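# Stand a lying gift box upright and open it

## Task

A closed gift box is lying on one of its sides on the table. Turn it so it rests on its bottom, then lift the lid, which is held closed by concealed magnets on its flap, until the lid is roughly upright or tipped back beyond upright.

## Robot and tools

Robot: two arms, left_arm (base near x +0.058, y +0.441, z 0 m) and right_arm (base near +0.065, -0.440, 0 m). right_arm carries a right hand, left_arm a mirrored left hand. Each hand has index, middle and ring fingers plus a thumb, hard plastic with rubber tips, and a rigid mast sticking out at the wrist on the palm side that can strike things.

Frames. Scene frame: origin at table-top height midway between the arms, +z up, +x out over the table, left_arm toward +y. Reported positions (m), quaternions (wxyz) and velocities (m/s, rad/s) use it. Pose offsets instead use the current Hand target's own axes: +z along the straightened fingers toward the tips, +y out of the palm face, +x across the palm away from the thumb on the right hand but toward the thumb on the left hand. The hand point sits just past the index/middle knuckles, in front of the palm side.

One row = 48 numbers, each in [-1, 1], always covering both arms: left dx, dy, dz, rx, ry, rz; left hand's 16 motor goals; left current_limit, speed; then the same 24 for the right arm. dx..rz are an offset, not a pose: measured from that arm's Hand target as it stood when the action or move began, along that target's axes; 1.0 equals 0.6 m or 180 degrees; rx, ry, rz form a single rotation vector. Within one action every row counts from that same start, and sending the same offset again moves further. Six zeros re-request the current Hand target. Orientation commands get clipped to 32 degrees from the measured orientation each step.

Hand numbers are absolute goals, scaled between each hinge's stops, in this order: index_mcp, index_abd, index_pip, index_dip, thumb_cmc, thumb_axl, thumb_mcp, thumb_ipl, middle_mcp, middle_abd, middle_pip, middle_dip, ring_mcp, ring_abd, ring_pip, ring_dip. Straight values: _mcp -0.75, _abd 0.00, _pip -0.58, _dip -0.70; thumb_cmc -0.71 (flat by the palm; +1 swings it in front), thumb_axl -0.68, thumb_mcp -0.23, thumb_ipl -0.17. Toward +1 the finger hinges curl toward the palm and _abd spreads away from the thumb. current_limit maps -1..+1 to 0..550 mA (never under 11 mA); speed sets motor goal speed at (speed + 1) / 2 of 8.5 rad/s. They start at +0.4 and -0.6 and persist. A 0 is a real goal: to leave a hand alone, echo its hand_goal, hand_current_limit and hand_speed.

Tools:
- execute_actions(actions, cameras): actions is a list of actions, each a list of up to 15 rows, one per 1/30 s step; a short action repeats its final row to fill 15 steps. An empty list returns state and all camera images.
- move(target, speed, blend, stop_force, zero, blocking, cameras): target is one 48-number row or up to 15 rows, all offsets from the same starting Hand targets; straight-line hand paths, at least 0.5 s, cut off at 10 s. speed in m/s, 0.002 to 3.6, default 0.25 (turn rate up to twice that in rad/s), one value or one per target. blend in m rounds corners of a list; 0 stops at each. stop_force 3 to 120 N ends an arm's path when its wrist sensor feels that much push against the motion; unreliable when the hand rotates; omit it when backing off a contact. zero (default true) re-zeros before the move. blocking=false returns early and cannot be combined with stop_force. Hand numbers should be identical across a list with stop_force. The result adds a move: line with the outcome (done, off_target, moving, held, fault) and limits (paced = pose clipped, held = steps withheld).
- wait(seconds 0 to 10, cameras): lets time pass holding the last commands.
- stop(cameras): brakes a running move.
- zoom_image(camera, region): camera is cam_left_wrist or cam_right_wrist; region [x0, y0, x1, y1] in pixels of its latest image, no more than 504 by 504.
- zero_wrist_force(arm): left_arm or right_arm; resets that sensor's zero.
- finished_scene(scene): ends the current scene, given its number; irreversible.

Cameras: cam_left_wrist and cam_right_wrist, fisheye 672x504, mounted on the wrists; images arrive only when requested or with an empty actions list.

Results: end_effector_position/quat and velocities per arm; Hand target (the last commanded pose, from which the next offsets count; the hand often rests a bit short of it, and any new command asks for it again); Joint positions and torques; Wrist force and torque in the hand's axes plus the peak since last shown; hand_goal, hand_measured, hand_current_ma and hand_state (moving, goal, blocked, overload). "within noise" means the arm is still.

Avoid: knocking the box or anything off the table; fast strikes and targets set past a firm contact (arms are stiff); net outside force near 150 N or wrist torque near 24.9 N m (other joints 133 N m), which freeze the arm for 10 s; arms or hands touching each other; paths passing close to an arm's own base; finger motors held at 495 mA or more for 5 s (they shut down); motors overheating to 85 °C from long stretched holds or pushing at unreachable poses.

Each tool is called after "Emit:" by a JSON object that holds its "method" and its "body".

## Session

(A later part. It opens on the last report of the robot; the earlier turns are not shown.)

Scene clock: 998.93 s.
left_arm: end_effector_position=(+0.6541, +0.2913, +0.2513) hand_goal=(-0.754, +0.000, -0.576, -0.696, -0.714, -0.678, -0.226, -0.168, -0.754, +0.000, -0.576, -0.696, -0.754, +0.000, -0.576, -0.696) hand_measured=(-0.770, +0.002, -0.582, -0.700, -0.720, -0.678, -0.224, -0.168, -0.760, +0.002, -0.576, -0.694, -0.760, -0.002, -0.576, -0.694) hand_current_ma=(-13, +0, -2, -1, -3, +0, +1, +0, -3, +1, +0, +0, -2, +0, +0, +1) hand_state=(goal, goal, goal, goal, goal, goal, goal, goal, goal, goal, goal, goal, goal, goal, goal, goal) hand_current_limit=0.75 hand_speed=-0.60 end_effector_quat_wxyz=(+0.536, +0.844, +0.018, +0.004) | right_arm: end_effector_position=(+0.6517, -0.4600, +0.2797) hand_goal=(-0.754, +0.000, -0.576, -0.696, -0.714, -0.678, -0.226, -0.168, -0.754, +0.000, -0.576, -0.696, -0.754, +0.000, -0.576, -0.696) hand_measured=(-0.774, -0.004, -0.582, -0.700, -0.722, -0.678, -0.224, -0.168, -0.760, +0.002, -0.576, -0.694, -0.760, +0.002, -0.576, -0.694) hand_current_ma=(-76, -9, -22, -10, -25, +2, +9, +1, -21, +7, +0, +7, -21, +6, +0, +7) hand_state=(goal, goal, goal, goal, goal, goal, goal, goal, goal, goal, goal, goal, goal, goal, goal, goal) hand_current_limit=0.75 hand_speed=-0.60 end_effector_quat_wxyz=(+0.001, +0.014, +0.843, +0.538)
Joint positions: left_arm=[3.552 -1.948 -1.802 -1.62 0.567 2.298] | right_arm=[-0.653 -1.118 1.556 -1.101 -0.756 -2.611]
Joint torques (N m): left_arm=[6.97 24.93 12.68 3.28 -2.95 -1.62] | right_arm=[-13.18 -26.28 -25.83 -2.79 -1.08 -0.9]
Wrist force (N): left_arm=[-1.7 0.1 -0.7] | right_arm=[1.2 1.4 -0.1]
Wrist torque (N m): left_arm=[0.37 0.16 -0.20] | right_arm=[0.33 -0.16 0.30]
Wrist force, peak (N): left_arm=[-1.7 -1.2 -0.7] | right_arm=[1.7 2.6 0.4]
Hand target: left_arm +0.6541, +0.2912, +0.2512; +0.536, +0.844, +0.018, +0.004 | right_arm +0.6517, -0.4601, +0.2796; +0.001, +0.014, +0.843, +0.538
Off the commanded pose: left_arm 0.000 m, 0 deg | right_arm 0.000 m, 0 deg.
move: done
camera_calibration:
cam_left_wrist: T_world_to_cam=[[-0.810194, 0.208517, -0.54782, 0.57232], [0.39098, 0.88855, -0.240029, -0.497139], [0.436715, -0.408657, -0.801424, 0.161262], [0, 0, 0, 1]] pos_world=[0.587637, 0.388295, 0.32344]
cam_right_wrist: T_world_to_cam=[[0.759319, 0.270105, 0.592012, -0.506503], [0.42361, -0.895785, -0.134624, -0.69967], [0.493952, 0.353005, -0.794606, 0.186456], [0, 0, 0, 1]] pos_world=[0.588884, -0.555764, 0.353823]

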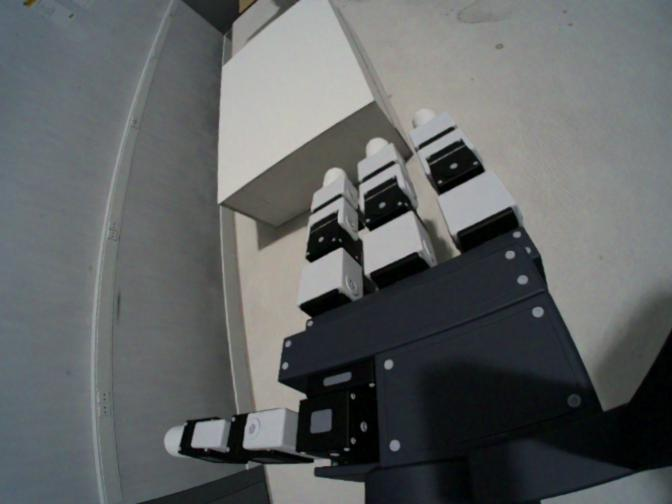

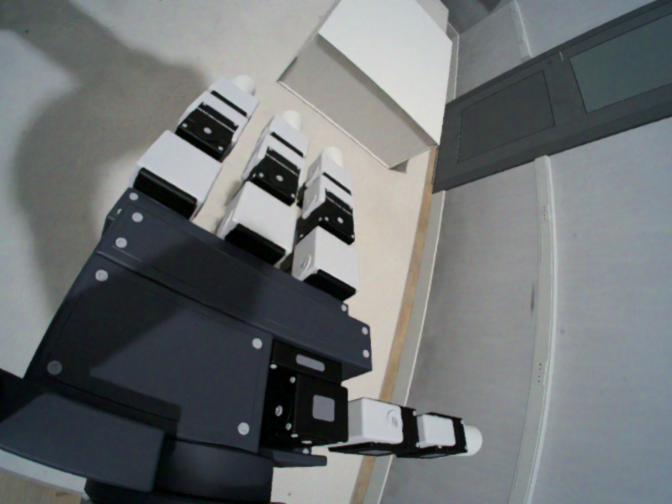

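Emit:
{"method": "move", "body": {"target": [0.002,-0.018,0.111,0,0,0,-0.754,0,-0.576,-0.696,-0.714,-0.678,-0.226,-0.168,0.3,0,0.3,0,0.3,0,0.3,0,0.75,-0.6,-0.005,0.017,0.296,0,0,0,-0.754,0,-0.576,-0.696,-0.714,-0.678,-0.226,-0.168,0.3,0,0.3,0,0.3,0,0.3,0,0.75,-0.6]}}

Emit:
{"method": "move", "body": {"target": [[0,0.028,0.06,0,0,0,-0.754,0,-0.576,-0.696,-0.714,-0.678,-0.226,-0.168,0.3,0,0.3,0,0.3,0,0.3,0,0.75,-0.6,0,0.0282,0.0604,0,0,0,-0.754,0,-0.576,-0.696,-0.714,-0.678,-0.226,-0.168,0.3,0,0.3,0,0.3,0,0.3,0,0.75,-0.6]], "speed": 0.015, "stop_force": 6}}

Emit:
{"method": "move", "body": {"target": [0,0.0028,0.006,0,0,0,-0.754,0,-0.576,-0.696,-0.714,-0.678,-0.226,-0.168,0.3,0,0.3,0,0.3,0,0.3,0,0.75,-0.6,0,0.0028,0.006,0,0,0,-0.754,0,-0.576,-0.696,-0.714,-0.678,-0.226,-0.168,0.3,0,0.3,0,0.3,0,0.3,0,0.75,-0.6], "speed": 0.004, "stop_force": 20}}

Emit:
{"method": "move", "body": {"target": [0,0.037,-0.014,0,0,0,-0.754,0,-0.576,-0.696,-0.714,-0.678,-0.226,-0.168,0.3,0,0.3,0,0.3,0,0.3,0,0.75,-0.6,0,0.037,-0.014,0,0,0,-0.754,0,-0.576,-0.696,-0.714,-0.678,-0.226,-0.168,0.3,0,0.3,0,0.3,0,0.3,0,0.75,-0.6], "speed": 0.02, "cameras": ["all"]}}

Scene clock: 1025.60 s.
left_arm: end_effector_position=(+0.6567, +0.2356, +0.2132) hand_goal=(-0.754, +0.000, -0.576, -0.696, -0.714, -0.678, -0.226, -0.168, +0.300, +0.000, +0.300, +0.000, +0.300, +0.000, +0.300, +0.000) hand_measured=(-0.770, +0.002, -0.582, -0.700, -0.720, -0.678, -0.224, -0.168, +0.288, +0.002, +0.298, -0.002, +0.290, -0.002, +0.298, -0.002) hand_current_ma=(-13, +0, -2, -1, -3, +0, +1, +0, -10, +1, +0, -1, -7, +0, +0, -1) hand_state=(goal, goal, goal, goal, goal, goal, goal, goal, goal, goal, goal, goal, goal, goal, goal, goal) hand_current_limit=0.75 hand_speed=-0.60 end_effector_quat_wxyz=(+0.536, +0.844, +0.018, +0.004) | right_arm: end_effector_position=(+0.6580, -0.2949, +0.2139) hand_goal=(-0.754, +0.000, -0.576, -0.696, -0.714, -0.678, -0.226, -0.168, +0.300, +0.000, +0.300, +0.000, +0.300, +0.000, +0.300, +0.000) hand_measured=(-0.774, -0.004, -0.582, -0.700, -0.722, -0.678, -0.224, -0.168, +0.290, +0.002, +0.298, -0.002, +0.290, +0.002, +0.298, -0.002) hand_current_ma=(-76, -8, -22, -10, -25, +2, +9, +1, -40, +7, -5, -7, -41, +6, -5, -7) hand_state=(goal, goal, goal, goal, goal, goal, goal, goal, goal, goal, goal, goal, goal, goal, goal, goal) hand_current_limit=0.75 hand_speed=-0.60 end_effector_quat_wxyz=(+0.001, +0.014, +0.843, +0.538)
Joint positions: left_arm=[3.456 -2.002 -1.88 -1.355 0.513 2.143] | right_arm=[-0.401 -1.137 1.833 -1.584 -0.575 -2.325]
Joint torques (N m): left_arm=[-13.26 25.75 11.68 3.72 -2.97 -1.62] | right_arm=[11.23 -24.39 -11.65 -3.65 3.49 1.91]
Wrist force (N): left_arm=[-1.5 -0.1 -0.9] | right_arm=[1.6 1.6 0.1]
Wrist torque (N m): left_arm=[0.29 0.15 -0.19] | right_arm=[0.31 -0.23 0.20]
Wrist force, peak (N): left_arm=[-1.9 -0.1 -1.3] | right_arm=[1.7 1.5 1.2]
Hand target: left_arm +0.6567, +0.2356, +0.2132; +0.536, +0.844, +0.018, +0.004 | right_arm +0.6581, -0.2949, +0.2139; +0.001, +0.014, +0.843, +0.538
Off the commanded pose: left_arm 0.000 m, 0 deg | right_arm 0.000 m, 0 deg.
move: done

Scene clock: 1028.70 s.
left_arm: end_effector_position=(+0.6574, +0.2125, +0.2131) hand_goal=(-0.754, +0.000, -0.576, -0.696, -0.714, -0.678, -0.226, -0.168, +0.300, +0.000, +0.300, +0.000, +0.300, +0.000, +0.300, +0.000) hand_measured=(-0.772, +0.004, -0.582, -0.696, -0.720, -0.678, -0.224, -0.168, +0.288, +0.002, +0.298, -0.002, +0.290, -0.002, +0.298, -0.002) hand_current_ma=(-17, +1, -3, +0, -3, +0, +1, +0, -9, +1, +0, -1, -6, +0, +0, -1) hand_state=(goal, goal, goal, goal, goal, goal, goal, goal, goal, goal, goal, goal, goal, goal, goal, goal) hand_current_limit=0.75 hand_speed=-0.60 end_effector_quat_wxyz=(+0.536, +0.844, +0.018, +0.004) | right_arm: end_effector_position=(+0.6586, -0.2717, +0.2139) hand_goal=(-0.754, +0.000, -0.576, -0.696, -0.714, -0.678, -0.226, -0.168, +0.300, +0.000, +0.300, +0.000, +0.300, +0.000, +0.300, +0.000) hand_measured=(-0.776, -0.002, -0.582, -0.698, -0.722, -0.678, -0.224, -0.168, +0.290, +0.002, +0.298, -0.002, +0.290, +0.002, +0.298, -0.002) hand_current_ma=(-88, -4, -23, -3, -25, +2, +9, +1, -39, +7, -5, -7, -39, +6, -5, -7) hand_state=(blocked, goal, goal, goal, goal, goal, goal, goal, goal, goal, goal, goal, goal, goal, goal, goal) hand_current_limit=0.75 hand_speed=-0.60 end_effector_quat_wxyz=(+0.001, +0.014, +0.843, +0.538)
Joint positions: left_arm=[3.415 -2.005 -1.894 -1.273 0.494 2.069] | right_arm=[-0.362 -1.142 1.854 -1.649 -0.551 -2.267]
Joint torques (N m): left_arm=[9.77 36.06 24.42 -0.99 0.11 2] | right_arm=[-10.8 -22.51 -22.14 1.24 -0.84 -0.94]
Wrist force (N): left_arm=[-2.0 -0.1 -7.2] | right_arm=[1.3 1.4 -5.0]
Wrist torque (N m): left_arm=[0.81 0.32 -0.35] | right_arm=[0.70 -0.36 0.28]
Wrist force, peak (N): left_arm=[-1.7 -1.1 -14.4] | right_arm=[1.5 0.9 -12.6]
Hand target: left_arm +0.6574, +0.2125, +0.2131; +0.536, +0.844, +0.018, +0.004 (not the last commanded pose) | right_arm +0.6586, -0.2717, +0.2139; +0.001, +0.014, +0.843, +0.538 (not the last commanded pose)
Off the commanded pose: left_arm 0.017 m, 0 deg | right_arm 0.017 m, 0 deg.
move: contact (left_arm, right_arm)

Scene clock: 1030.53 s.
left_arm: end_effector_position=(+0.6576, +0.2111, +0.2132) hand_goal=(-0.754, +0.000, -0.576, -0.696, -0.714, -0.678, -0.226, -0.168, +0.300, +0.000, +0.300, +0.000, +0.300, +0.000, +0.300, +0.000) hand_measured=(-0.780, +0.008, -0.582, -0.690, -0.720, -0.678, -0.224, -0.168, +0.288, +0.002, +0.298, -0.002, +0.290, -0.002, +0.298, -0.002) hand_current_ma=(-29, +4, -3, +3, -3, +0, +1, +0, -9, +1, +0, -1, -6, +0, +0, -1) hand_state=(blocked, goal, goal, goal, goal, goal, goal, goal, goal, goal, goal, goal, goal, goal, goal, goal) hand_current_limit=0.75 hand_speed=-0.60 end_effector_quat_wxyz=(+0.536, +0.844, +0.018, +0.004) | right_arm: end_effector_position=(+0.6587, -0.2703, +0.2139) hand_goal=(-0.754, +0.000, -0.576, -0.696, -0.714, -0.678, -0.226, -0.168, +0.300, +0.000, +0.300, +0.000, +0.300, +0.000, +0.300, +0.000) hand_measured=(-0.782, +0.002, -0.582, -0.690, -0.722, -0.678, -0.224, -0.168, +0.290, +0.002, +0.298, -0.002, +0.290, +0.002, +0.298, -0.002) hand_current_ma=(-118, +4, -23, +22, -25, +2, +9, +1, -38, +7, -5, -7, -39, +6, -5, -7) hand_state=(blocked, goal, goal, goal, goal, goal, goal, goal, goal, goal, goal, goal, goal, goal, goal, goal) hand_current_limit=0.75 hand_speed=-0.60 end_effector_quat_wxyz=(+0.001, +0.014, +0.843, +0.538)
Joint positions: left_arm=[3.413 -2.006 -1.895 -1.268 0.493 2.064] | right_arm=[-0.36 -1.142 1.855 -1.654 -0.549 -2.263]
Joint torques (N m): left_arm=[-3.29 28.51 19.79 -2.03 0.29 2.14] | right_arm=[0.33 -22.75 -16.45 2.52 -1.35 -1]
Wrist force (N): left_arm=[-1.7 -1.4 -28.6] | right_arm=[1.6 0.3 -26.3]
Wrist torque (N m): left_arm=[2.55 0.72 -0.27] | right_arm=[2.41 -0.83 0.22]
Wrist force, peak (N): left_arm=[-1.7 -1.6 -31.0] | right_arm=[1.5 0.4 -29.2]
Hand target: left_arm +0.6576, +0.2111, +0.2132; +0.536, +0.844, +0.018, +0.004 (not the last commanded pose) | right_arm +0.6587, -0.2703, +0.2139; +0.001, +0.014, +0.843, +0.538 (not the last commanded pose)
Off the commanded pose: left_arm 0.003 m, 0 deg | right_arm 0.003 m, 0 deg.
move: contact (left_arm, right_arm)

Scene clock: 1032.10 s.
left_arm: end_effector_position=(+0.6579, +0.2093, +0.2367) hand_goal=(-0.754, +0.000, -0.576, -0.696, -0.714, -0.678, -0.226, -0.168, +0.300, +0.000, +0.300, +0.000, +0.300, +0.000, +0.300, +0.000) hand_measured=(-0.796, +0.000, -0.600, -0.710, -0.720, -0.678, -0.224, -0.168, +0.288, +0.002, +0.298, -0.002, +0.290, -0.002, +0.298, -0.002) hand_current_ma=(-65, +0, -23, -9, -3, +0, +1, +0, -9, +1, +0, -1, -6, +0, +0, -1) hand_state=(blocked, goal, blocked, goal, goal, goal, goal, goal, goal, goal, goal, goal, goal, goal, goal, goal) hand_current_limit=0.75 hand_speed=-0.60 end_effector_quat_wxyz=(+0.536, +0.844, +0.018, +0.004) | right_arm: end_effector_position=(+0.6591, -0.2686, +0.2373) hand_goal=(-0.754, +0.000, -0.576, -0.696, -0.714, -0.678, -0.226, -0.168, +0.300, +0.000, +0.300, +0.000, +0.300, +0.000, +0.300, +0.000) hand_measured=(-0.804, -0.004, -0.602, -0.708, -0.722, -0.678, -0.224, -0.168, +0.290, +0.002, +0.298, -0.002, +0.290, +0.002, +0.298, -0.002) hand_current_ma=(-223, -9, -97, -43, -25, +2, +9, +1, -38, +7, -5, -7, -39, +6, -5, -7) hand_state=(blocked, goal, blocked, goal, goal, goal, goal, goal, goal, goal, goal, goal, goal, goal, goal, goal) hand_current_limit=0.75 hand_speed=-0.60 end_effector_quat_wxyz=(+0.001, +0.014, +0.843, +0.538)
Joint positions: left_arm=[3.409 -1.968 -1.876 -1.319 0.491 2.058] | right_arm=[-0.356 -1.178 1.835 -1.602 -0.547 -2.259]
Joint torques (N m): left_arm=[-13.73 39.65 27.76 -0.41 -3.69 -1.48] | right_arm=[12.64 -53.74 -22.98 0.67 4.17 1.71]
Wrist force (N): left_arm=[-1.3 -2.1 -0.8] | right_arm=[1.2 -0.5 0.1]
Wrist torque (N m): left_arm=[0.50 0.18 -0.23] | right_arm=[0.48 -0.24 0.19]
Wrist force, peak (N): left_arm=[-1.7 -1.3 -28.6] | right_arm=[1.5 0.6 -26.5]
Hand target: left_arm +0.6579, +0.2093, +0.2369; +0.536, +0.844, +0.018, +0.004 | right_arm +0.6591, -0.2686, +0.2375; +0.001, +0.014, +0.843, +0.538
Off the commanded pose: left_arm 0.000 m, 0 deg | right_arm 0.000 m, 0 deg.
move: done
camera_calibration:
cam_left_wrist: T_world_to_cam=[[-0.810046, 0.208551, -0.548026, 0.58439], [0.391069, 0.888543, -0.239911, -0.429468], [0.43691, -0.408655, -0.801318, 0.114203], [0, 0, 0, 1]] pos_world=[0.591438, 0.306395, 0.308739]
cam_right_wrist: T_world_to_cam=[[0.759394, 0.270018, 0.591955, -0.538778], [0.423586, -0.89577, -0.134798, -0.536986], [0.493858, 0.353108, -0.794619, 0.081643], [0, 0, 0, 1]] pos_world=[0.596284, -0.364365, 0.311423]

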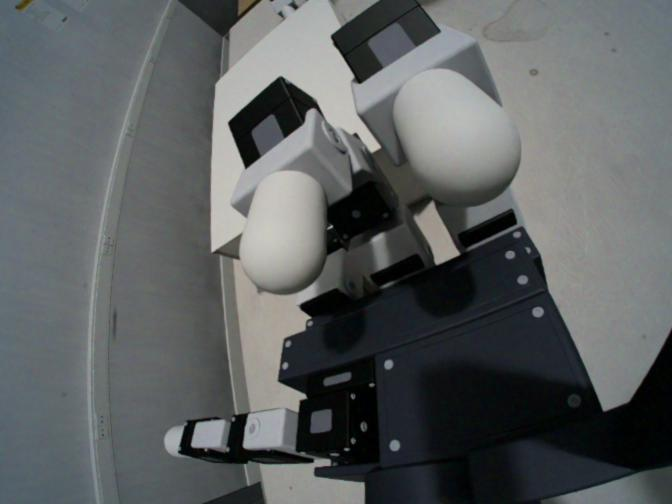

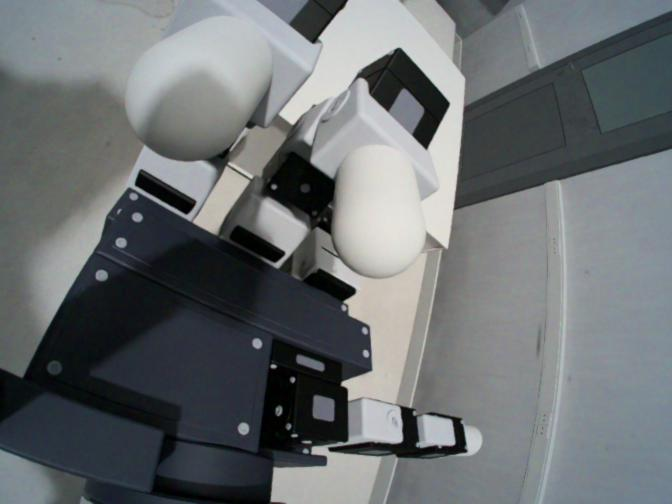

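Emit:
{"method": "move", "body": {"target": [[0.0073,0.0688,-0.0298,0,0,0,-0.754,0,-0.576,-0.696,-0.714,-0.678,-0.226,-0.168,0.3,0,0.3,0,0.3,0,0.3,0,0.75,-0.6,-0.0073,0.069,-0.0297,0,0,0,-0.754,0,-0.576,-0.696,-0.714,-0.678,-0.226,-0.168,0.3,0,0.3,0,0.3,0,0.3,0,0.75,-0.6],[0.0348,0.1217,-0.052,0,0,0,-0.754,0,-0.576,-0.696,-0.714,-0.678,-0.226,-0.168,0.3,0,0.3,0,0.3,0,0.3,0,0.75,-0.6,-0.0348,0.1217,-0.0518,0,0,0,-0.754,0,-0.576,-0.696,-0.714,-0.678,-0.226,-0.168,0.3,0,0.3,0,0.3,0,0.3,0,0.75,-0.6]], "speed": 0.03, "blend": [0.01,0], "cameras": ["all"]}}

Scene clock: 1067.27 s.
left_arm: end_effector_position=(+0.6798, +0.2073, +0.3158) hand_goal=(-0.754, +0.000, -0.576, -0.696, -0.714, -0.678, -0.226, -0.168, +0.300, +0.000, +0.300, +0.000, +0.300, +0.000, +0.300, +0.000) hand_measured=(-0.806, +0.000, -0.606, -0.712, -0.720, -0.678, -0.224, -0.168, +0.288, +0.002, +0.298, -0.002, +0.290, -0.002, +0.298, -0.002) hand_current_ma=(-90, +0, -32, -12, -3, +0, +1, +0, -9, +1, +0, -1, -6, +0, +0, -1) hand_state=(blocked, goal, blocked, goal, goal, goal, goal, goal, goal, goal, goal, goal, goal, goal, goal, goal) hand_current_limit=0.75 hand_speed=-0.60 end_effector_quat_wxyz=(+0.536, +0.844, +0.018, +0.004) | right_arm: end_effector_position=(+0.6809, -0.2665, +0.3165) hand_goal=(-0.754, +0.000, -0.576, -0.696, -0.714, -0.678, -0.226, -0.168, +0.300, +0.000, +0.300, +0.000, +0.300, +0.000, +0.300, +0.000) hand_measured=(-0.828, -0.004, -0.614, -0.714, -0.722, -0.678, -0.224, -0.168, +0.290, +0.002, +0.298, -0.002, +0.290, +0.002, +0.298, -0.002) hand_current_ma=(-339, -9, -153, -69, -25, +2, +9, +1, -38, +7, -5, -7, -39, +6, -5, -7) hand_state=(blocked, goal, blocked, goal, goal, goal, goal, goal, goal, goal, goal, goal, goal, goal, goal, goal) hand_current_limit=0.75 hand_speed=-0.60 end_effector_quat_wxyz=(+0.001, +0.014, +0.843, +0.538)
Joint positions: left_arm=[3.396 -1.906 -1.729 -1.505 0.486 2.033] | right_arm=[-0.339 -1.233 1.683 -1.418 -0.538 -2.232]
Joint torques (N m): left_arm=[-14.62 31.99 30.19 -0.13 -3.81 -1.46] | right_arm=[12.42 -23.22 -26.73 0.89 4.37 1.85]
Wrist force (N): left_arm=[-1.6 -2.6 -1.6] | right_arm=[1.7 -1.5 -0.8]
Wrist torque (N m): left_arm=[0.59 0.23 -0.25] | right_arm=[0.65 -0.30 0.28]
Wrist force, peak (N): left_arm=[-1.6 -2.9 -1.9] | right_arm=[1.7 -1.5 -0.8]
Hand target: left_arm +0.6799, +0.2073, +0.3159; +0.536, +0.844, +0.018, +0.004 | right_arm +0.6811, -0.2665, +0.3166; +0.001, +0.014, +0.843, +0.538
Off the commanded pose: left_arm 0.000 m, 0 deg | right_arm 0.000 m, 0 deg.
move: done
camera_calibration:
cam_left_wrist: T_world_to_cam=[[-0.810025, 0.208599, -0.548038, 0.645949], [0.391113, 0.888531, -0.239882, -0.417201], [0.43691, -0.408655, -0.801318, 0.167241], [0, 0, 0, 1]] pos_world=[0.613338, 0.304295, 0.387939]
cam_right_wrist: T_world_to_cam=[[0.759282, 0.270077, 0.592072, -0.602813], [0.423588, -0.895801, -0.13459, -0.533798], [0.494029, 0.352986, -0.794567, 0.132849], [0, 0, 0, 1]] pos_world=[0.618184, -0.362264, 0.390623]

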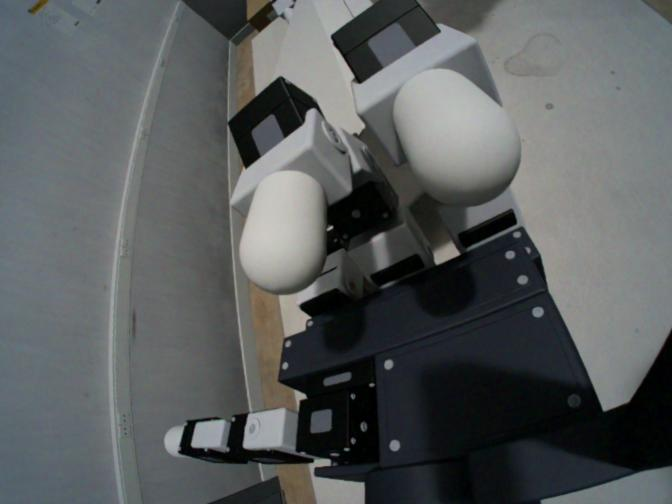

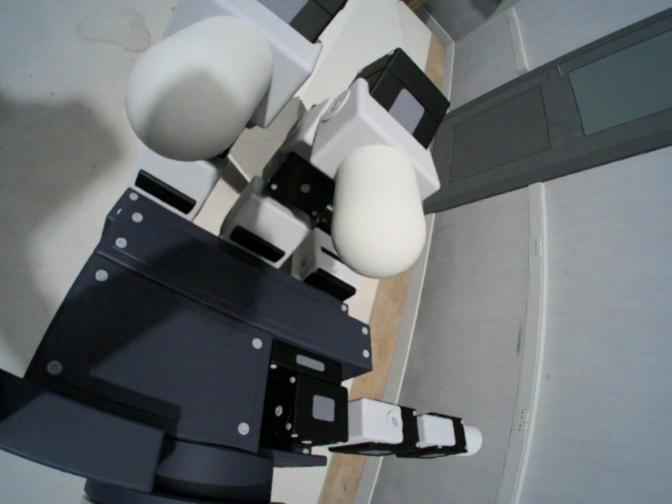

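Emit:
{"method": "move", "body": {"target": [0.0377,0.0348,-0.0093,0,0,0,-0.754,0,-0.576,-0.696,-0.714,-0.678,-0.226,-0.168,0.3,0,0.3,0,0.3,0,0.3,0,0.75,-0.6,-0.0377,0.0347,-0.0097,0,0,0,-0.754,0,-0.576,-0.696,-0.714,-0.678,-0.226,-0.168,0.3,0,0.3,0,0.3,0,0.3,0,0.75,-0.6], "speed": 0.03, "cameras": ["cam_right_wrist"]}}

Scene clock: 1078.23 s.
left_arm: end_effector_position=(+0.7028, +0.2043, +0.3368) hand_goal=(-0.754, +0.000, -0.576, -0.696, -0.714, -0.678, -0.226, -0.168, +0.300, +0.000, +0.300, +0.000, +0.300, +0.000, +0.300, +0.000) hand_measured=(-0.826, -0.002, -0.618, -0.720, -0.720, -0.678, -0.224, -0.168, +0.288, +0.002, +0.298, -0.002, +0.290, -0.002, +0.298, -0.002) hand_current_ma=(-155, +0, -59, -23, -3, +0, +1, +0, -9, +1, +0, -1, -6, +0, +0, -1) hand_state=(blocked, goal, blocked, blocked, goal, goal, goal, goal, goal, goal, goal, goal, goal, goal, goal, goal) hand_current_limit=0.75 hand_speed=-0.60 end_effector_quat_wxyz=(+0.536, +0.844, +0.018, +0.004) | right_arm: end_effector_position=(+0.7039, -0.2636, +0.3375) hand_goal=(-0.754, +0.000, -0.576, -0.696, -0.714, -0.678, -0.226, -0.168, +0.300, +0.000, +0.300, +0.000, +0.300, +0.000, +0.300, +0.000) hand_measured=(-0.848, -0.004, -0.626, -0.720, -0.722, -0.678, -0.224, -0.168, +0.290, +0.002, +0.298, -0.002, +0.290, +0.002, +0.298, -0.002) hand_current_ma=(-447, -12, -209, -96, -25, +2, +9, +1, -38, +7, -5, -7, -39, +6, -5, -7) hand_state=(blocked, goal, blocked, blocked, goal, goal, goal, goal, goal, goal, goal, goal, goal, goal, goal, goal) hand_current_limit=0.75 hand_speed=-0.60 end_effector_quat_wxyz=(+0.001, +0.014, +0.843, +0.538) end_effector_velocity=(+0.001, +0.000, +0.001) end_effector_angular_velocity=(+0.000, +0.000, +0.000)
Joint positions: left_arm=[3.382 -1.934 -1.636 -1.546 0.48 2.005] | right_arm=[-0.322 -1.205 1.589 -1.378 -0.528 -2.203]
Joint velocities: left_arm=[within noise] | right_arm=[0.001 0.001 -0.005 0.002 0 0.001]
Joint torques (N m): left_arm=[-16.13 28.94 30.46 -0.28 -4.19 -1.45] | right_arm=[13.17 -26.36 -27.91 0.97 4.54 1.78]
Wrist force (N): left_arm=[-1.5 -3.7 -2.6] | right_arm=[1.5 -2.2 -1.9]
Wrist torque (N m): left_arm=[0.80 0.24 -0.26] | right_arm=[0.80 -0.29 0.26]
Wrist force, peak (N): left_arm=[-1.8 -4.2 -2.7] | right_arm=[1.3 -2.4 -2.0]
Hand target: left_arm +0.7029, +0.2042, +0.3369; +0.536, +0.844, +0.018, +0.004 | right_arm +0.7040, -0.2636, +0.3376; +0.001, +0.014, +0.843, +0.538
Off the commanded pose: left_arm 0.000 m, 0 deg | right_arm 0.000 m, 0 deg.
move: done
camera_calibration:
cam_right_wrist: T_world_to_cam=[[0.759394, 0.270018, 0.591955, -0.633539], [0.423586, -0.89577, -0.134798, -0.538019], [0.493858, 0.353108, -0.794619, 0.137324], [0, 0, 0, 1]] pos_world=[0.641184, -0.359365, 0.411623]
Images, in order (width x height): cam_right_wrist 672x504.

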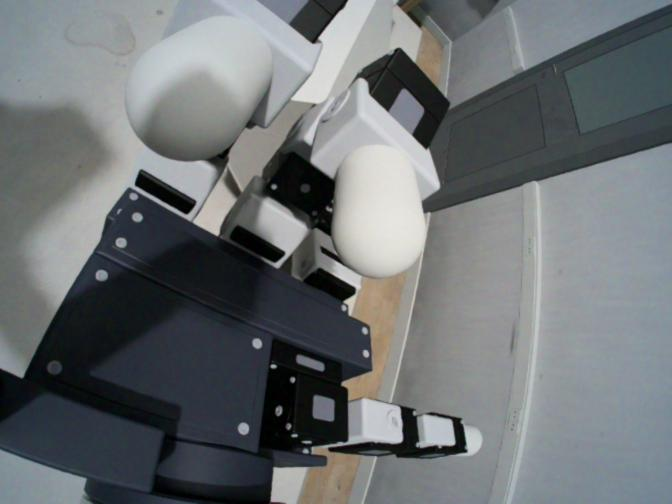

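Emit:
{"method": "move", "body": {"target": [0.0428,0.013,0.0028,0,0,0,-0.754,0,-0.576,-0.696,-0.714,-0.678,-0.226,-0.168,0.3,0,0.3,0,0.3,0,0.3,0,0.75,-0.6,-0.0428,0.013,0.0028,0,0,0,-0.754,0,-0.576,-0.696,-0.714,-0.678,-0.226,-0.168,0.3,0,0.3,0,0.3,0,0.3,0,0.75,-0.6], "speed": 0.03, "cameras": ["cam_right_wrist"]}}

Scene clock: 1089.13 s.
left_arm: end_effector_position=(+0.7287, +0.2003, +0.3429) hand_goal=(-0.754, +0.000, -0.576, -0.696, -0.714, -0.678, -0.226, -0.168, +0.300, +0.000, +0.300, +0.000, +0.300, +0.000, +0.300, +0.000) hand_measured=(-0.848, -0.002, -0.632, -0.724, -0.720, -0.678, -0.224, -0.168, +0.288, +0.002, +0.298, -0.002, +0.290, -0.002, +0.298, -0.002) hand_current_ma=(-232, -1, -91, -31, -3, +0, +1, +0, -9, +1, +0, -1, -6, +0, +0, -1) hand_state=(blocked, goal, blocked, blocked, goal, goal, goal, goal, goal, goal, goal, goal, goal, goal, goal, goal) hand_current_limit=0.75 hand_speed=-0.60 end_effector_quat_wxyz=(+0.536, +0.844, +0.018, +0.004) | right_arm: end_effector_position=(+0.7298, -0.2595, +0.3436) hand_goal=(-0.754, +0.000, -0.576, -0.696, -0.714, -0.678, -0.226, -0.168, +0.300, +0.000, +0.300, +0.000, +0.300, +0.000, +0.300, +0.000) hand_measured=(-0.888, -0.004, -0.632, -0.724, -0.722, -0.678, -0.224, -0.168, +0.290, +0.002, +0.298, -0.002, +0.290, +0.002, +0.298, -0.002) hand_current_ma=(-481, -9, -231, -107, -25, +2, +9, +1, -38, +7, -5, -7, -39, +6, -5, -7) hand_state=(blocked, goal, blocked, blocked, goal, goal, goal, goal, goal, goal, goal, goal, goal, goal, goal, goal) hand_current_limit=0.75 hand_speed=-0.60 end_effector_quat_wxyz=(+0.001, +0.014, +0.843, +0.538)
Joint positions: left_arm=[3.367 -1.985 -1.552 -1.551 0.474 1.973] | right_arm=[-0.302 -1.154 1.507 -1.374 -0.517 -2.17]
Joint torques (N m): left_arm=[-20.59 28.59 30.13 -0.8 -4.14 -1.51] | right_arm=[17.72 -26.59 -26.96 1.3 4.24 1.71]
Wrist force (N): left_arm=[-1.7 -3.9 -10.7] | right_arm=[1.5 -1.2 -8.8]
Wrist torque (N m): left_arm=[1.55 0.42 -0.32] | right_arm=[1.40 -0.43 0.27]
Wrist force, peak (N): left_arm=[-1.9 -4.0 -10.8] | right_arm=[1.6 -1.5 -8.8]
Hand target: left_arm +0.7289, +0.2003, +0.3429; +0.536, +0.844, +0.018, +0.004 | right_arm +0.7299, -0.2595, +0.3436; +0.001, +0.014, +0.843, +0.538
Off the commanded pose: left_arm 0.000 m, 0 deg | right_arm 0.000 m, 0 deg.
move: done
camera_calibration:
cam_right_wrist: T_world_to_cam=[[0.759394, 0.270018, 0.591955, -0.657849], [0.423586, -0.89577, -0.134798, -0.544453], [0.493858, 0.353108, -0.794619, 0.127982], [0, 0, 0, 1]] pos_world=[0.666984, -0.355265, 0.417723]
Images, in order (width x height): cam_right_wrist 672x504.

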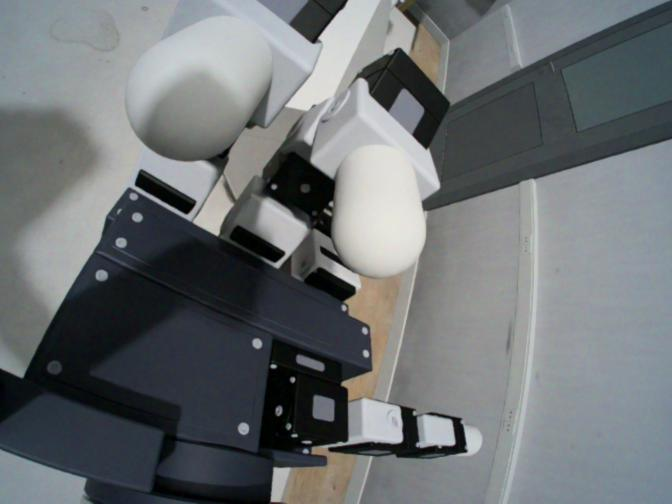

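Emit:
{"method": "move", "body": {"target": [[0.0433,-0.0128,0.0105,0,0,0,-0.754,0,-0.576,-0.696,-0.714,-0.678,-0.226,-0.168,0.3,0,0.3,0,0.3,0,0.3,0,0.75,-0.6,-0.0433,-0.0128,0.0105,0,0,0,-0.754,0,-0.576,-0.696,-0.714,-0.678,-0.226,-0.168,0.3,0,0.3,0,0.3,0,0.3,0,0.75,-0.6],[0.0688,-0.0343,0.0223,0,0,0,-0.754,0,-0.576,-0.696,-0.714,-0.678,-0.226,-0.168,0.3,0,0.3,0,0.3,0,0.3,0,0.75,-0.6,-0.0688,-0.0343,0.0223,0,0,0,-0.754,0,-0.576,-0.696,-0.714,-0.678,-0.226,-0.168,0.3,0,0.3,0,0.3,0,0.3,0,0.75,-0.6]], "speed": 0.03, "blend": [0.01,0], "cameras": ["all"]}}

Scene clock: 1100.10 s.
left_arm: end_effector_position=(+0.7699, +0.1983, +0.3181) hand_goal=(-0.754, +0.000, -0.576, -0.696, -0.714, -0.678, -0.226, -0.168, +0.300, +0.000, +0.300, +0.000, +0.300, +0.000, +0.300, +0.000) hand_measured=(-0.824, -0.034, -0.618, -0.718, -0.720, -0.678, -0.224, -0.168, +0.288, +0.002, +0.298, -0.002, +0.290, -0.002, +0.298, -0.002) hand_current_ma=(-143, -34, -57, -22, -3, +0, +1, +0, -9, +1, +0, -1, -6, +0, +0, -1) hand_state=(blocked, blocked, blocked, blocked, goal, goal, goal, goal, goal, goal, goal, goal, goal, goal, goal, goal) hand_current_limit=0.75 hand_speed=-0.60 end_effector_quat_wxyz=(+0.536, +0.844, +0.018, +0.004) | right_arm: end_effector_position=(+0.7709, -0.2570, +0.3188) hand_goal=(-0.754, +0.000, -0.576, -0.696, -0.714, -0.678, -0.226, -0.168, +0.300, +0.000, +0.300, +0.000, +0.300, +0.000, +0.300, +0.000) hand_measured=(-0.878, -0.384, -0.638, -0.726, -0.722, -0.678, -0.224, -0.168, +0.290, +0.002, +0.298, -0.002, +0.290, +0.002, +0.298, -0.002) hand_current_ma=(-480, -481, -258, -122, -25, +2, +9, +1, -37, +7, -5, -7, -38, +6, -5, -7) hand_state=(blocked, blocked, blocked, blocked, goal, goal, goal, goal, goal, goal, goal, goal, goal, goal, goal, goal) hand_current_limit=0.75 hand_speed=-0.60 end_effector_quat_wxyz=(+0.001, +0.014, +0.843, +0.538)
Joint positions: left_arm=[3.351 -2.1 -1.452 -1.506 0.469 1.94] | right_arm=[-0.28 -1.043 1.412 -1.425 -0.506 -2.131]
Joint torques (N m): left_arm=[-14.24 33.8 30.28 3.73 -3.25 -1.67] | right_arm=[14.74 -32.45 -26.28 -3.49 3.76 1.61]
Wrist force (N): left_arm=[-1.4 -3.3 -6.3] | right_arm=[0.3 -2.3 -5.4]
Wrist torque (N m): left_arm=[1.10 0.37 -0.25] | right_arm=[1.12 -0.68 0.27]
Wrist force, peak (N): left_arm=[-0.1 6.1 -79.8] | right_arm=[0.1 12.4 -85.8]
Hand target: left_arm +0.7699, +0.1983, +0.3181; +0.536, +0.844, +0.018, +0.004 | right_arm +0.7710, -0.2571, +0.3188; +0.001, +0.014, +0.843, +0.538
Off the commanded pose: left_arm 0.000 m, 0 deg | right_arm 0.000 m, 0 deg.
move: done
camera_calibration:
cam_left_wrist: T_world_to_cam=[[-0.810098, 0.208624, -0.547922, 0.722013], [0.391091, 0.888532, -0.239913, -0.443888], [0.436795, -0.40864, -0.801389, 0.126065], [0, 0, 0, 1]] pos_world=[0.703438, 0.295296, 0.39014]
cam_right_wrist: T_world_to_cam=[[0.759394, 0.270018, 0.591955, -0.675131], [0.423586, -0.89577, -0.134798, -0.563008], [0.493858, 0.353108, -0.794619, 0.0870457], [0, 0, 0, 1]] pos_world=[0.708184, -0.352765, 0.392923]

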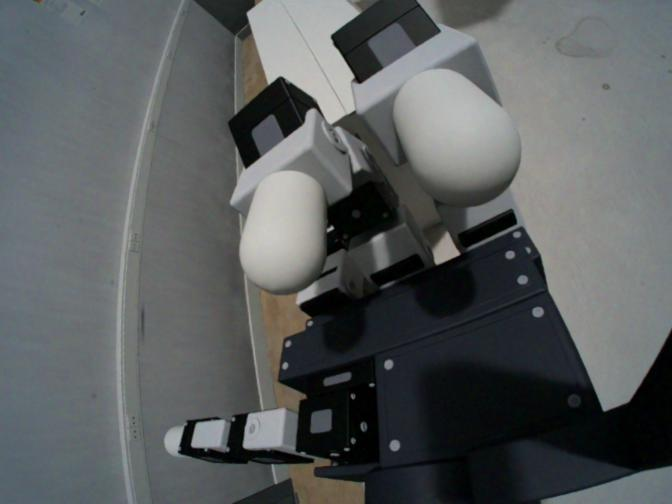

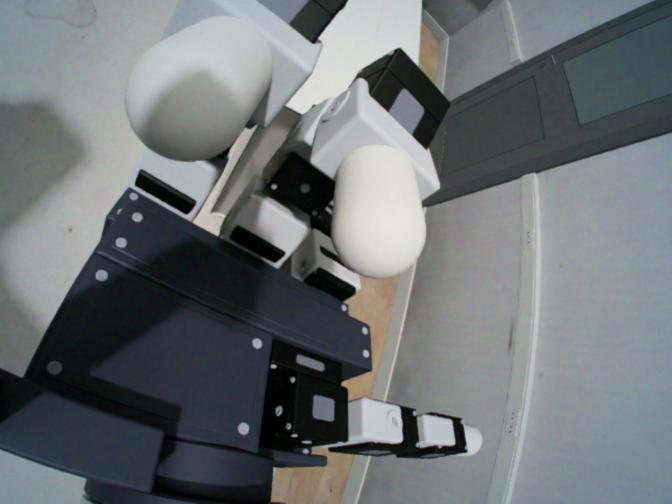

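Emit:
{"method": "move", "body": {"target": [0,-0.028,-0.0604,0,0,0,-0.754,0,-0.576,-0.696,-0.714,-0.678,-0.226,-0.168,0.3,0,0.3,0,0.3,0,0.3,0,0.75,-0.6,0,-0.028,-0.0604,0,0,0,-0.754,0,-0.576,-0.696,-0.714,-0.678,-0.226,-0.168,0.3,0,0.3,0,0.3,0,0.3,0,0.75,-0.6], "speed": 0.05}}

Emit:
{"method": "move", "body": {"target": [0,-0.042,-0.09,0,0,0,-0.754,0,-0.576,-0.696,-0.714,-0.678,-0.226,-0.168,-0.754,0,-0.576,-0.696,-0.754,0,-0.576,-0.696,0.75,-0.6,0,-0.042,-0.09,0,0,0,-0.754,0,-0.576,-0.696,-0.714,-0.678,-0.226,-0.168,-0.754,0,-0.576,-0.696,-0.754,0,-0.576,-0.696,0.75,-0.6], "cameras": ["all"]}}

Scene clock: 1112.43 s.
left_arm: end_effector_position=(+0.7685, +0.2381, +0.3183) hand_goal=(-0.754, +0.000, -0.576, -0.696, -0.714, -0.678, -0.226, -0.168, +0.300, +0.000, +0.300, +0.000, +0.300, +0.000, +0.300, +0.000) hand_measured=(-0.770, -0.002, -0.582, -0.700, -0.720, -0.678, -0.224, -0.168, +0.288, +0.002, +0.298, -0.002, +0.290, -0.002, +0.298, -0.002) hand_current_ma=(-15, -1, -3, -1, -3, +0, +1, +0, -9, +1, +0, -1, -6, +0, +0, -1) hand_state=(goal, goal, goal, goal, goal, goal, goal, goal, goal, goal, goal, goal, goal, goal, goal, goal) hand_current_limit=0.75 hand_speed=-0.60 end_effector_quat_wxyz=(+0.536, +0.844, +0.018, +0.004) | right_arm: end_effector_position=(+0.7699, -0.2969, +0.3188) hand_goal=(-0.754, +0.000, -0.576, -0.696, -0.714, -0.678, -0.226, -0.168, +0.300, +0.000, +0.300, +0.000, +0.300, +0.000, +0.300, +0.000) hand_measured=(-0.776, -0.004, -0.582, -0.700, -0.722, -0.678, -0.224, -0.168, +0.290, +0.002, +0.298, -0.002, +0.290, +0.002, +0.298, -0.002) hand_current_ma=(-85, -9, -23, -11, -25, +2, +9, +1, -37, +7, -5, -7, -38, +6, -5, -7) hand_state=(blocked, goal, goal, goal, goal, goal, goal, goal, goal, goal, goal, goal, goal, goal, goal, goal) hand_current_limit=0.75 hand_speed=-0.60 end_effector_quat_wxyz=(+0.001, +0.014, +0.843, +0.538)
Joint positions: left_arm=[3.409 -2.099 -1.426 -1.636 0.491 2.057] | right_arm=[-0.337 -1.03 1.373 -1.314 -0.536 -2.228]
Joint torques (N m): left_arm=[13.45 33.92 30.93 -0.42 -0.11 2.17] | right_arm=[-12.73 -31.8 -26.93 0.63 -0.74 -1.03]
Wrist force (N): left_arm=[-1.6 0.1 -0.8] | right_arm=[1.1 1.4 0.8]
Wrist torque (N m): left_arm=[0.34 0.16 -0.28] | right_arm=[0.20 -0.18 0.28]
Wrist force, peak (N): left_arm=[-1.5 -3.4 -6.5] | right_arm=[0.5 -2.2 -5.7]
Hand target: left_arm +0.7685, +0.2382, +0.3183; +0.536, +0.844, +0.018, +0.004 | right_arm +0.7699, -0.2970, +0.3188; +0.001, +0.014, +0.843, +0.538
Off the commanded pose: left_arm 0.000 m, 0 deg | right_arm 0.000 m, 0 deg.
move: done

Scene clock: 1113.60 s.
left_arm: end_effector_position=(+0.7665, +0.2977, +0.3184) hand_goal=(-0.754, +0.000, -0.576, -0.696, -0.714, -0.678, -0.226, -0.168, -0.754, +0.000, -0.576, -0.696, -0.754, +0.000, -0.576, -0.696) hand_measured=(-0.770, -0.002, -0.582, -0.700, -0.720, -0.678, -0.224, -0.168, -0.760, +0.002, -0.576, -0.694, -0.760, -0.002, -0.576, -0.694) hand_current_ma=(-14, -1, -3, -1, -3, +0, +1, +0, -3, +1, +0, +0, -2, +0, +0, +1) hand_state=(goal, goal, goal, goal, goal, goal, goal, goal, goal, goal, goal, goal, goal, goal, goal, goal) hand_current_limit=0.75 hand_speed=-0.60 end_effector_quat_wxyz=(+0.536, +0.844, +0.018, +0.004) | right_arm: end_effector_position=(+0.7684, -0.3565, +0.3188) hand_goal=(-0.754, +0.000, -0.576, -0.696, -0.714, -0.678, -0.226, -0.168, -0.754, +0.000, -0.576, -0.696, -0.754, +0.000, -0.576, -0.696) hand_measured=(-0.774, -0.004, -0.582, -0.700, -0.722, -0.678, -0.224, -0.168, -0.760, +0.002, -0.576, -0.694, -0.760, +0.002, -0.576, -0.694) hand_current_ma=(-81, -9, -23, -11, -25, +2, +9, +1, -18, +7, +0, +7, -19, +6, +0, +7) hand_state=(blocked, goal, goal, goal, goal, goal, goal, goal, goal, goal, goal, goal, goal, goal, goal, goal) hand_current_limit=0.75 hand_speed=-0.60 end_effector_quat_wxyz=(+0.001, +0.014, +0.843, +0.538) end_effector_velocity=(+0.000, -0.001, +0.000) end_effector_angular_velocity=(+0.001, +0.002, +0.001)
Joint positions: left_arm=[3.495 -2.113 -1.372 -1.809 0.534 2.21] | right_arm=[-0.42 -0.999 1.301 -1.169 -0.587 -2.351]
Joint velocities: left_arm=[within noise] | right_arm=[-0.001 0.001 -0.001 0.005 -0.001 -0.002]
Joint torques (N m): left_arm=[13.8 34.37 30.2 -0.73 0.11 1.99] | right_arm=[-13.87 -32.85 -26.37 1.27 -0.69 -0.9]
Wrist force (N): left_arm=[-1.2 0.0 -0.7] | right_arm=[1.1 1.6 0.8]
Wrist torque (N m): left_arm=[0.37 0.12 -0.25] | right_arm=[0.30 -0.18 0.33]
Wrist force, peak (N): left_arm=[-1.5 -0.5 -1.4] | right_arm=[1.2 2.0 1.6]
Hand target: left_arm +0.7665, +0.2978, +0.3184; +0.536, +0.844, +0.018, +0.004 | right_arm +0.7684, -0.3566, +0.3188; +0.001, +0.014, +0.843, +0.538
Off the commanded pose: left_arm 0.000 m, 0 deg | right_arm 0.000 m, 0 deg.
move: done
camera_calibration:
cam_left_wrist: T_world_to_cam=[[-0.810089, 0.208557, -0.547959, 0.698776], [0.390997, 0.888594, -0.239836, -0.530772], [0.436894, -0.408539, -0.801386, 0.16838], [0, 0, 0, 1]] pos_world=[0.700038, 0.394696, 0.39054]
cam_right_wrist: T_world_to_cam=[[0.75944, 0.269961, 0.591922, -0.646438], [0.423485, -0.895822, -0.134771, -0.650951], [0.493874, 0.353021, -0.794648, 0.12334], [0, 0, 0, 1]] pos_world=[0.705685, -0.452164, 0.392923]

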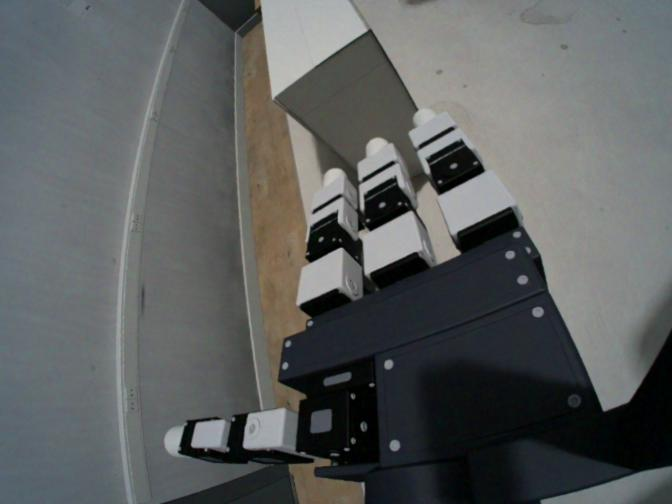

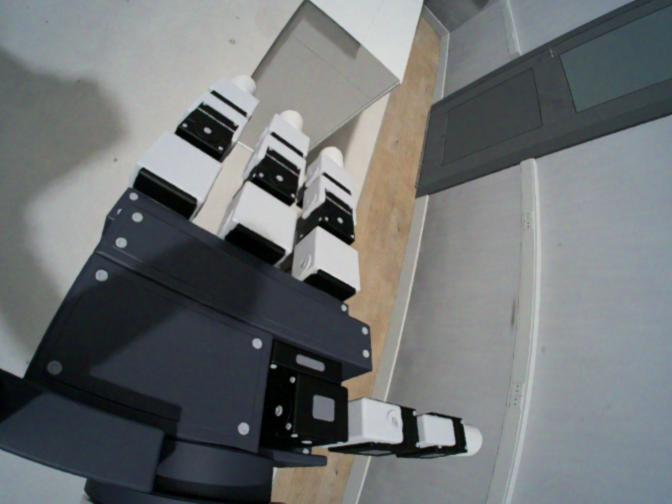

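Emit:
{"method": "move", "body": {"target": [-0.1128,-0.2172,0.0975,0,0,0,-0.754,0,-0.576,-0.696,-0.714,-0.678,-0.226,-0.168,-0.754,0,-0.576,-0.696,-0.754,0,-0.576,-0.696,0.75,-0.6,0.1158,-0.2173,0.0978,0,0,0,-0.754,0,-0.576,-0.696,-0.714,-0.678,-0.226,-0.168,-0.754,0,-0.576,-0.696,-0.754,0,-0.576,-0.696,0.75,-0.6]}}

Emit:
{"method": "move", "body": {"target": [0,0.0776,0.166,0,0,0,-0.754,0,-0.576,-0.696,-0.714,-0.678,-0.226,-0.168,-0.754,0,-0.576,-0.696,-0.754,0,-0.576,-0.696,0.75,-0.6,0,0.0776,0.166,0,0,0,-0.754,0,-0.576,-0.696,-0.714,-0.678,-0.226,-0.168,-0.754,0,-0.576,-0.696,-0.754,0,-0.576,-0.696,0.75,-0.6], "speed": 0.02, "stop_force": 6, "cameras": ["all"]}}

Emit:
{"method": "zoom_image", "body": {"camera": "cam_right_wrist", "region": [180, 0, 400, 200]}}

Emit:
{"method": "zoom_image", "body": {"camera": "cam_left_wrist", "region": [250, 0, 470, 200]}}

Scene clock: 1178.90 s.
left_arm: end_effector_position=(+0.6969, +0.2978, +0.1765) hand_goal=(-0.754, +0.000, -0.576, -0.696, -0.714, -0.678, -0.226, -0.168, -0.754, +0.000, -0.576, -0.696, -0.754, +0.000, -0.576, -0.696) hand_measured=(-0.770, -0.002, -0.582, -0.700, -0.720, -0.678, -0.224, -0.168, -0.760, +0.002, -0.576, -0.694, -0.760, -0.002, -0.576, -0.694) hand_current_ma=(-13, -1, -2, -1, -3, +0, +1, +0, -3, +1, +0, +0, -2, +0, +0, +1) hand_state=(goal, goal, goal, goal, goal, goal, goal, goal, goal, goal, goal, goal, goal, goal, goal, goal) hand_current_limit=0.75 hand_speed=-0.60 end_effector_quat_wxyz=(+0.536, +0.844, +0.018, +0.004) | right_arm: end_effector_position=(+0.6971, -0.3565, +0.1768) hand_goal=(-0.754, +0.000, -0.576, -0.696, -0.714, -0.678, -0.226, -0.168, -0.754, +0.000, -0.576, -0.696, -0.754, +0.000, -0.576, -0.696) hand_measured=(-0.774, -0.004, -0.582, -0.700, -0.722, -0.678, -0.224, -0.168, -0.760, +0.002, -0.576, -0.694, -0.760, +0.002, -0.576, -0.694) hand_current_ma=(-78, -8, -22, -11, -25, +2, +9, +1, -20, +7, +0, +7, -20, +6, +0, +7) hand_state=(goal, goal, goal, goal, goal, goal, goal, goal, goal, goal, goal, goal, goal, goal, goal, goal) hand_current_limit=0.75 hand_speed=-0.60 end_effector_quat_wxyz=(+0.001, +0.014, +0.843, +0.538)
Joint positions: left_arm=[3.534 -2.144 -1.732 -1.472 0.556 2.271] | right_arm=[-0.468 -0.983 1.677 -1.508 -0.619 -2.415]
Joint torques (N m): left_arm=[13.52 31.62 12.07 3.08 -2.76 -1.8] | right_arm=[-14.35 -29.99 -11.19 -3.49 -0.86 1.97]
Wrist force (N): left_arm=[-1.4 -0.1 -0.7] | right_arm=[0.9 1.7 0.8]
Wrist torque (N m): left_arm=[0.35 0.11 -0.17] | right_arm=[0.31 -0.17 0.18]
Wrist force, peak (N): left_arm=[-2.0 -1.3 -0.2] | right_arm=[0.9 2.8 0.4]
Hand target: left_arm +0.6969, +0.2978, +0.1765; +0.536, +0.844, +0.018, +0.004 | right_arm +0.6970, -0.3565, +0.1767; +0.001, +0.014, +0.843, +0.538
Off the commanded pose: left_arm 0.000 m, 0 deg | right_arm 0.000 m, 0 deg.
move: done

Scene clock: 1184.67 s.
left_arm: end_effector_position=(+0.6998, +0.2127, +0.1764) hand_goal=(-0.754, +0.000, -0.576, -0.696, -0.714, -0.678, -0.226, -0.168, -0.754, +0.000, -0.576, -0.696, -0.754, +0.000, -0.576, -0.696) hand_measured=(-0.772, -0.002, -0.582, -0.694, -0.720, -0.678, -0.224, -0.168, -0.760, +0.002, -0.576, -0.694, -0.760, -0.002, -0.576, -0.694) hand_current_ma=(-17, +0, -2, +0, -3, +0, +1, +0, -3, +1, +0, +0, -2, +0, +0, +1) hand_state=(goal, goal, goal, goal, goal, goal, goal, goal, goal, goal, goal, goal, goal, goal, goal, goal) hand_current_limit=0.75 hand_speed=-0.60 end_effector_quat_wxyz=(+0.536, +0.844, +0.018, +0.004) | right_arm: end_effector_position=(+0.6992, -0.2714, +0.1769) hand_goal=(-0.754, +0.000, -0.576, -0.696, -0.714, -0.678, -0.226, -0.168, -0.754, +0.000, -0.576, -0.696, -0.754, +0.000, -0.576, -0.696) hand_measured=(-0.776, +0.000, -0.582, -0.696, -0.722, -0.678, -0.224, -0.168, -0.760, +0.002, -0.576, -0.694, -0.760, +0.002, -0.576, -0.694) hand_current_ma=(-93, -2, -22, +3, -25, +2, +9, +1, -20, +7, +0, +7, -20, +6, +0, +7) hand_state=(blocked, goal, goal, goal, goal, goal, goal, goal, goal, goal, goal, goal, goal, goal, goal, goal) hand_current_limit=0.75 hand_speed=-0.60 end_effector_quat_wxyz=(+0.001, +0.014, +0.843, +0.538)
Joint positions: left_arm=[3.397 -2.147 -1.791 -1.205 0.486 2.035] | right_arm=[-0.337 -1.007 1.761 -1.725 -0.536 -2.228]
Joint torques (N m): left_arm=[8.45 41.12 24.09 -0.68 0.21 2.12] | right_arm=[-9.69 -26.46 -21.45 1.34 -0.76 -0.96]
Wrist force (N): left_arm=[-1.3 -0.3 -7.9] | right_arm=[1.2 1.3 -5.4]
Wrist torque (N m): left_arm=[0.95 0.31 -0.29] | right_arm=[0.76 -0.37 0.26]
Wrist force, peak (N): left_arm=[-1.5 -1.2 -19.1] | right_arm=[1.5 0.7 -17.5]
Hand target: left_arm +0.6998, +0.2127, +0.1764; +0.536, +0.844, +0.018, +0.004 (not the last commanded pose) | right_arm +0.6992, -0.2714, +0.1769; +0.001, +0.014, +0.843, +0.538 (not the last commanded pose)
Off the commanded pose: left_arm 0.025 m, 0 deg | right_arm 0.025 m, 0 deg.
move: contact (left_arm, right_arm)
camera_calibration:
cam_left_wrist: T_world_to_cam=[[-0.810041, 0.208731, -0.547964, 0.584502], [0.391301, 0.888407, -0.240036, -0.463415], [0.436711, -0.408858, -0.801323, 0.0491564], [0, 0, 0, 1]] pos_world=[0.633338, 0.309795, 0.248439]
cam_right_wrist: T_world_to_cam=[[0.759386, 0.270065, 0.591944, -0.532771], [0.423729, -0.89568, -0.134948, -0.564684], [0.493748, 0.353301, -0.794601, 0.01492], [0, 0, 0, 1]] pos_world=[0.636484, -0.367165, 0.251023]

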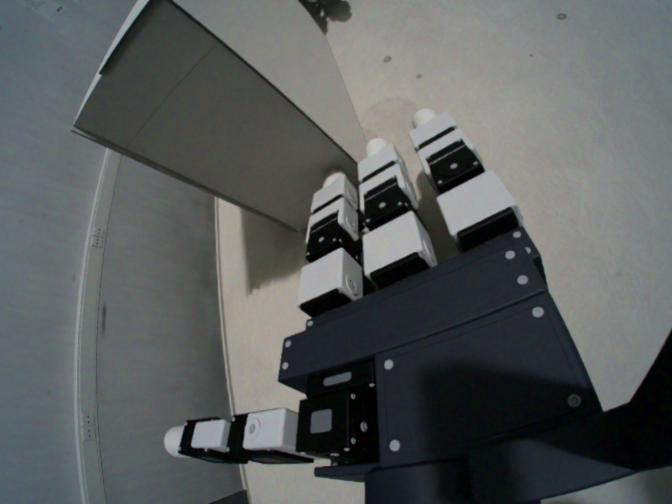

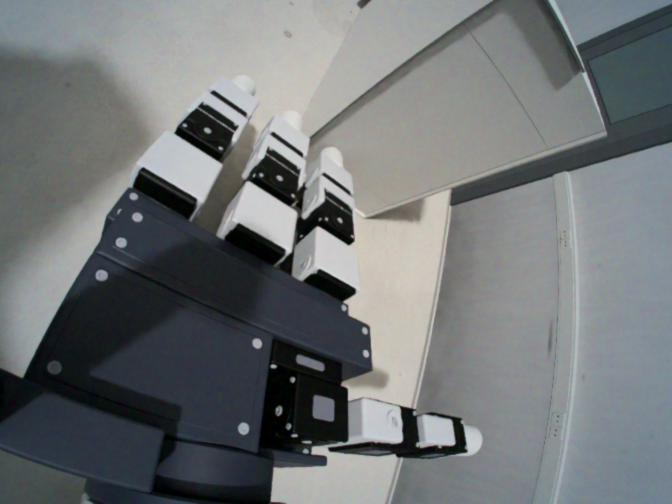

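Scaled by 2.291 from the camera's 672x504 image, which has a finer 960x720 frame.

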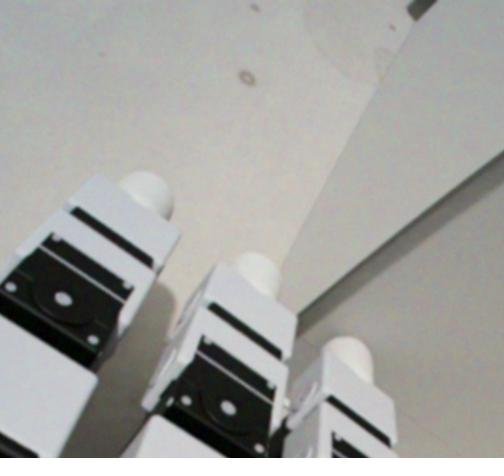

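Scaled by 2.291 from the camera's 672x504 image, which has a finer 960x720 frame.

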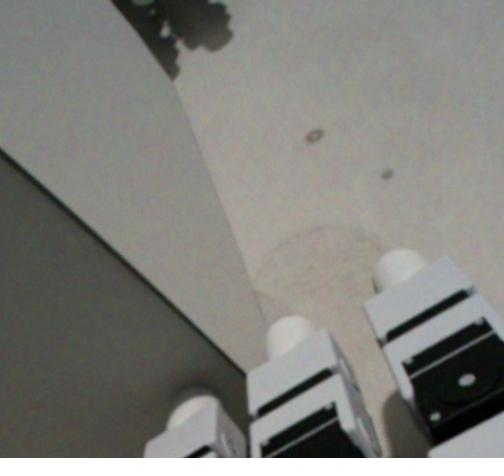

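Emit:
{"method": "move", "body": {"target": [-0.3497,-0.0091,-0.0091,0,0,0,-0.754,0,-0.576,-0.696,-0.714,-0.678,-0.226,-0.168,-0.754,0,-0.576,-0.696,-0.754,0,-0.576,-0.696,0.75,-0.6,0.35,-0.0079,-0.0058,0,0,0,-0.754,0,-0.576,-0.696,-0.714,-0.678,-0.226,-0.168,-0.754,0,-0.576,-0.696,-0.754,0,-0.576,-0.696,0.75,-0.6], "speed": 0.05, "cameras": ["all"]}}

Scene clock: 1198.50 s.
left_arm: end_effector_position=(+0.4900, +0.2128, +0.1765) hand_goal=(-0.754, +0.000, -0.576, -0.696, -0.714, -0.678, -0.226, -0.168, -0.754, +0.000, -0.576, -0.696, -0.754, +0.000, -0.576, -0.696) hand_measured=(-0.772, -0.036, -0.582, -0.696, -0.720, -0.678, -0.224, -0.168, -0.760, +0.002, -0.576, -0.694, -0.760, -0.002, -0.576, -0.694) hand_current_ma=(-18, -35, -3, +0, -3, +0, +1, +0, -3, +1, +0, +0, -2, +0, +0, +1) hand_state=(goal, blocked, goal, goal, goal, goal, goal, goal, goal, goal, goal, goal, goal, goal, goal, goal) hand_current_limit=0.75 hand_speed=-0.60 end_effector_quat_wxyz=(+0.536, +0.844, +0.018, +0.004) | right_arm: end_effector_position=(+0.4893, -0.2712, +0.1768) hand_goal=(-0.754, +0.000, -0.576, -0.696, -0.714, -0.678, -0.226, -0.168, -0.754, +0.000, -0.576, -0.696, -0.754, +0.000, -0.576, -0.696) hand_measured=(-0.776, -0.040, -0.582, -0.696, -0.722, -0.678, -0.224, -0.168, -0.760, +0.002, -0.576, -0.694, -0.760, +0.002, -0.576, -0.694) hand_current_ma=(-91, -137, -21, +0, -25, +2, +9, +1, -20, +7, +0, +7, -20, +6, +0, +7) hand_state=(blocked, blocked, goal, goal, goal, goal, goal, goal, goal, goal, goal, goal, goal, goal, goal, goal) hand_current_limit=0.75 hand_speed=-0.60 end_effector_quat_wxyz=(+0.001, +0.014, +0.843, +0.538)
Joint positions: left_arm=[3.529 -1.755 -2.361 -1.227 0.553 2.264] | right_arm=[-0.517 -1.397 2.318 -1.688 -0.654 -2.474]
Joint torques (N m): left_arm=[11.25 26.19 7.04 -1.21 0.56 2.21] | right_arm=[-12.9 -35.53 -6.79 2.19 -1.17 -0.96]
Wrist force (N): left_arm=[-0.6 -0.6 -3.8] | right_arm=[0.3 1.1 -2.3]
Wrist torque (N m): left_arm=[0.66 0.32 -0.23] | right_arm=[0.57 -0.42 0.26]
Wrist force, peak (N): left_arm=[0.2 -0.8 -8.8] | right_arm=[-0.2 1.3 -7.4]
Hand target: left_arm +0.4898, +0.2129, +0.1765; +0.536, +0.844, +0.018, +0.004 | right_arm +0.4891, -0.2713, +0.1768; +0.001, +0.014, +0.843, +0.538
Off the commanded pose: left_arm 0.000 m, 0 deg | right_arm 0.000 m, 0 deg.
move: done
camera_calibration:
cam_left_wrist: T_world_to_cam=[[-0.810041, 0.208731, -0.547964, 0.414589], [0.391301, 0.888407, -0.240036, -0.381385], [0.436711, -0.408858, -0.801323, 0.140899], [0, 0, 0, 1]] pos_world=[0.423538, 0.309895, 0.248539]
cam_right_wrist: T_world_to_cam=[[0.759353, 0.270133, 0.591956, -0.373334], [0.423787, -0.89566, -0.134903, -0.475606], [0.493749, 0.353302, -0.7946, 0.118407], [0, 0, 0, 1]] pos_world=[0.426584, -0.366965, 0.250923]

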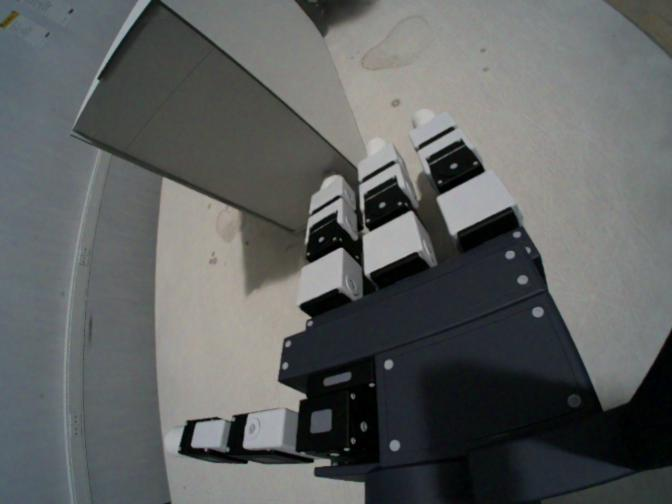

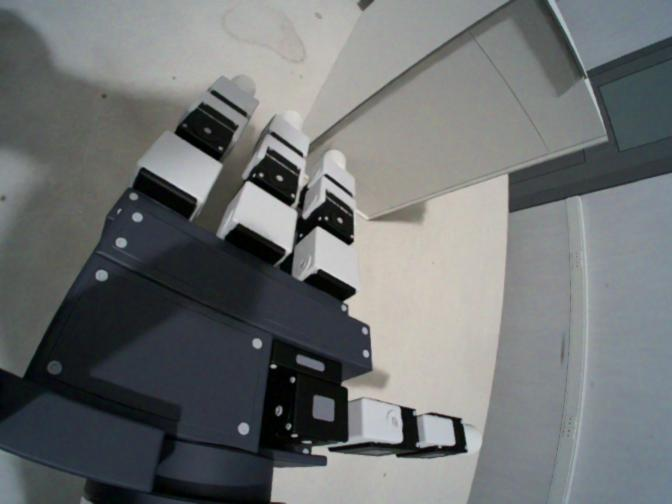

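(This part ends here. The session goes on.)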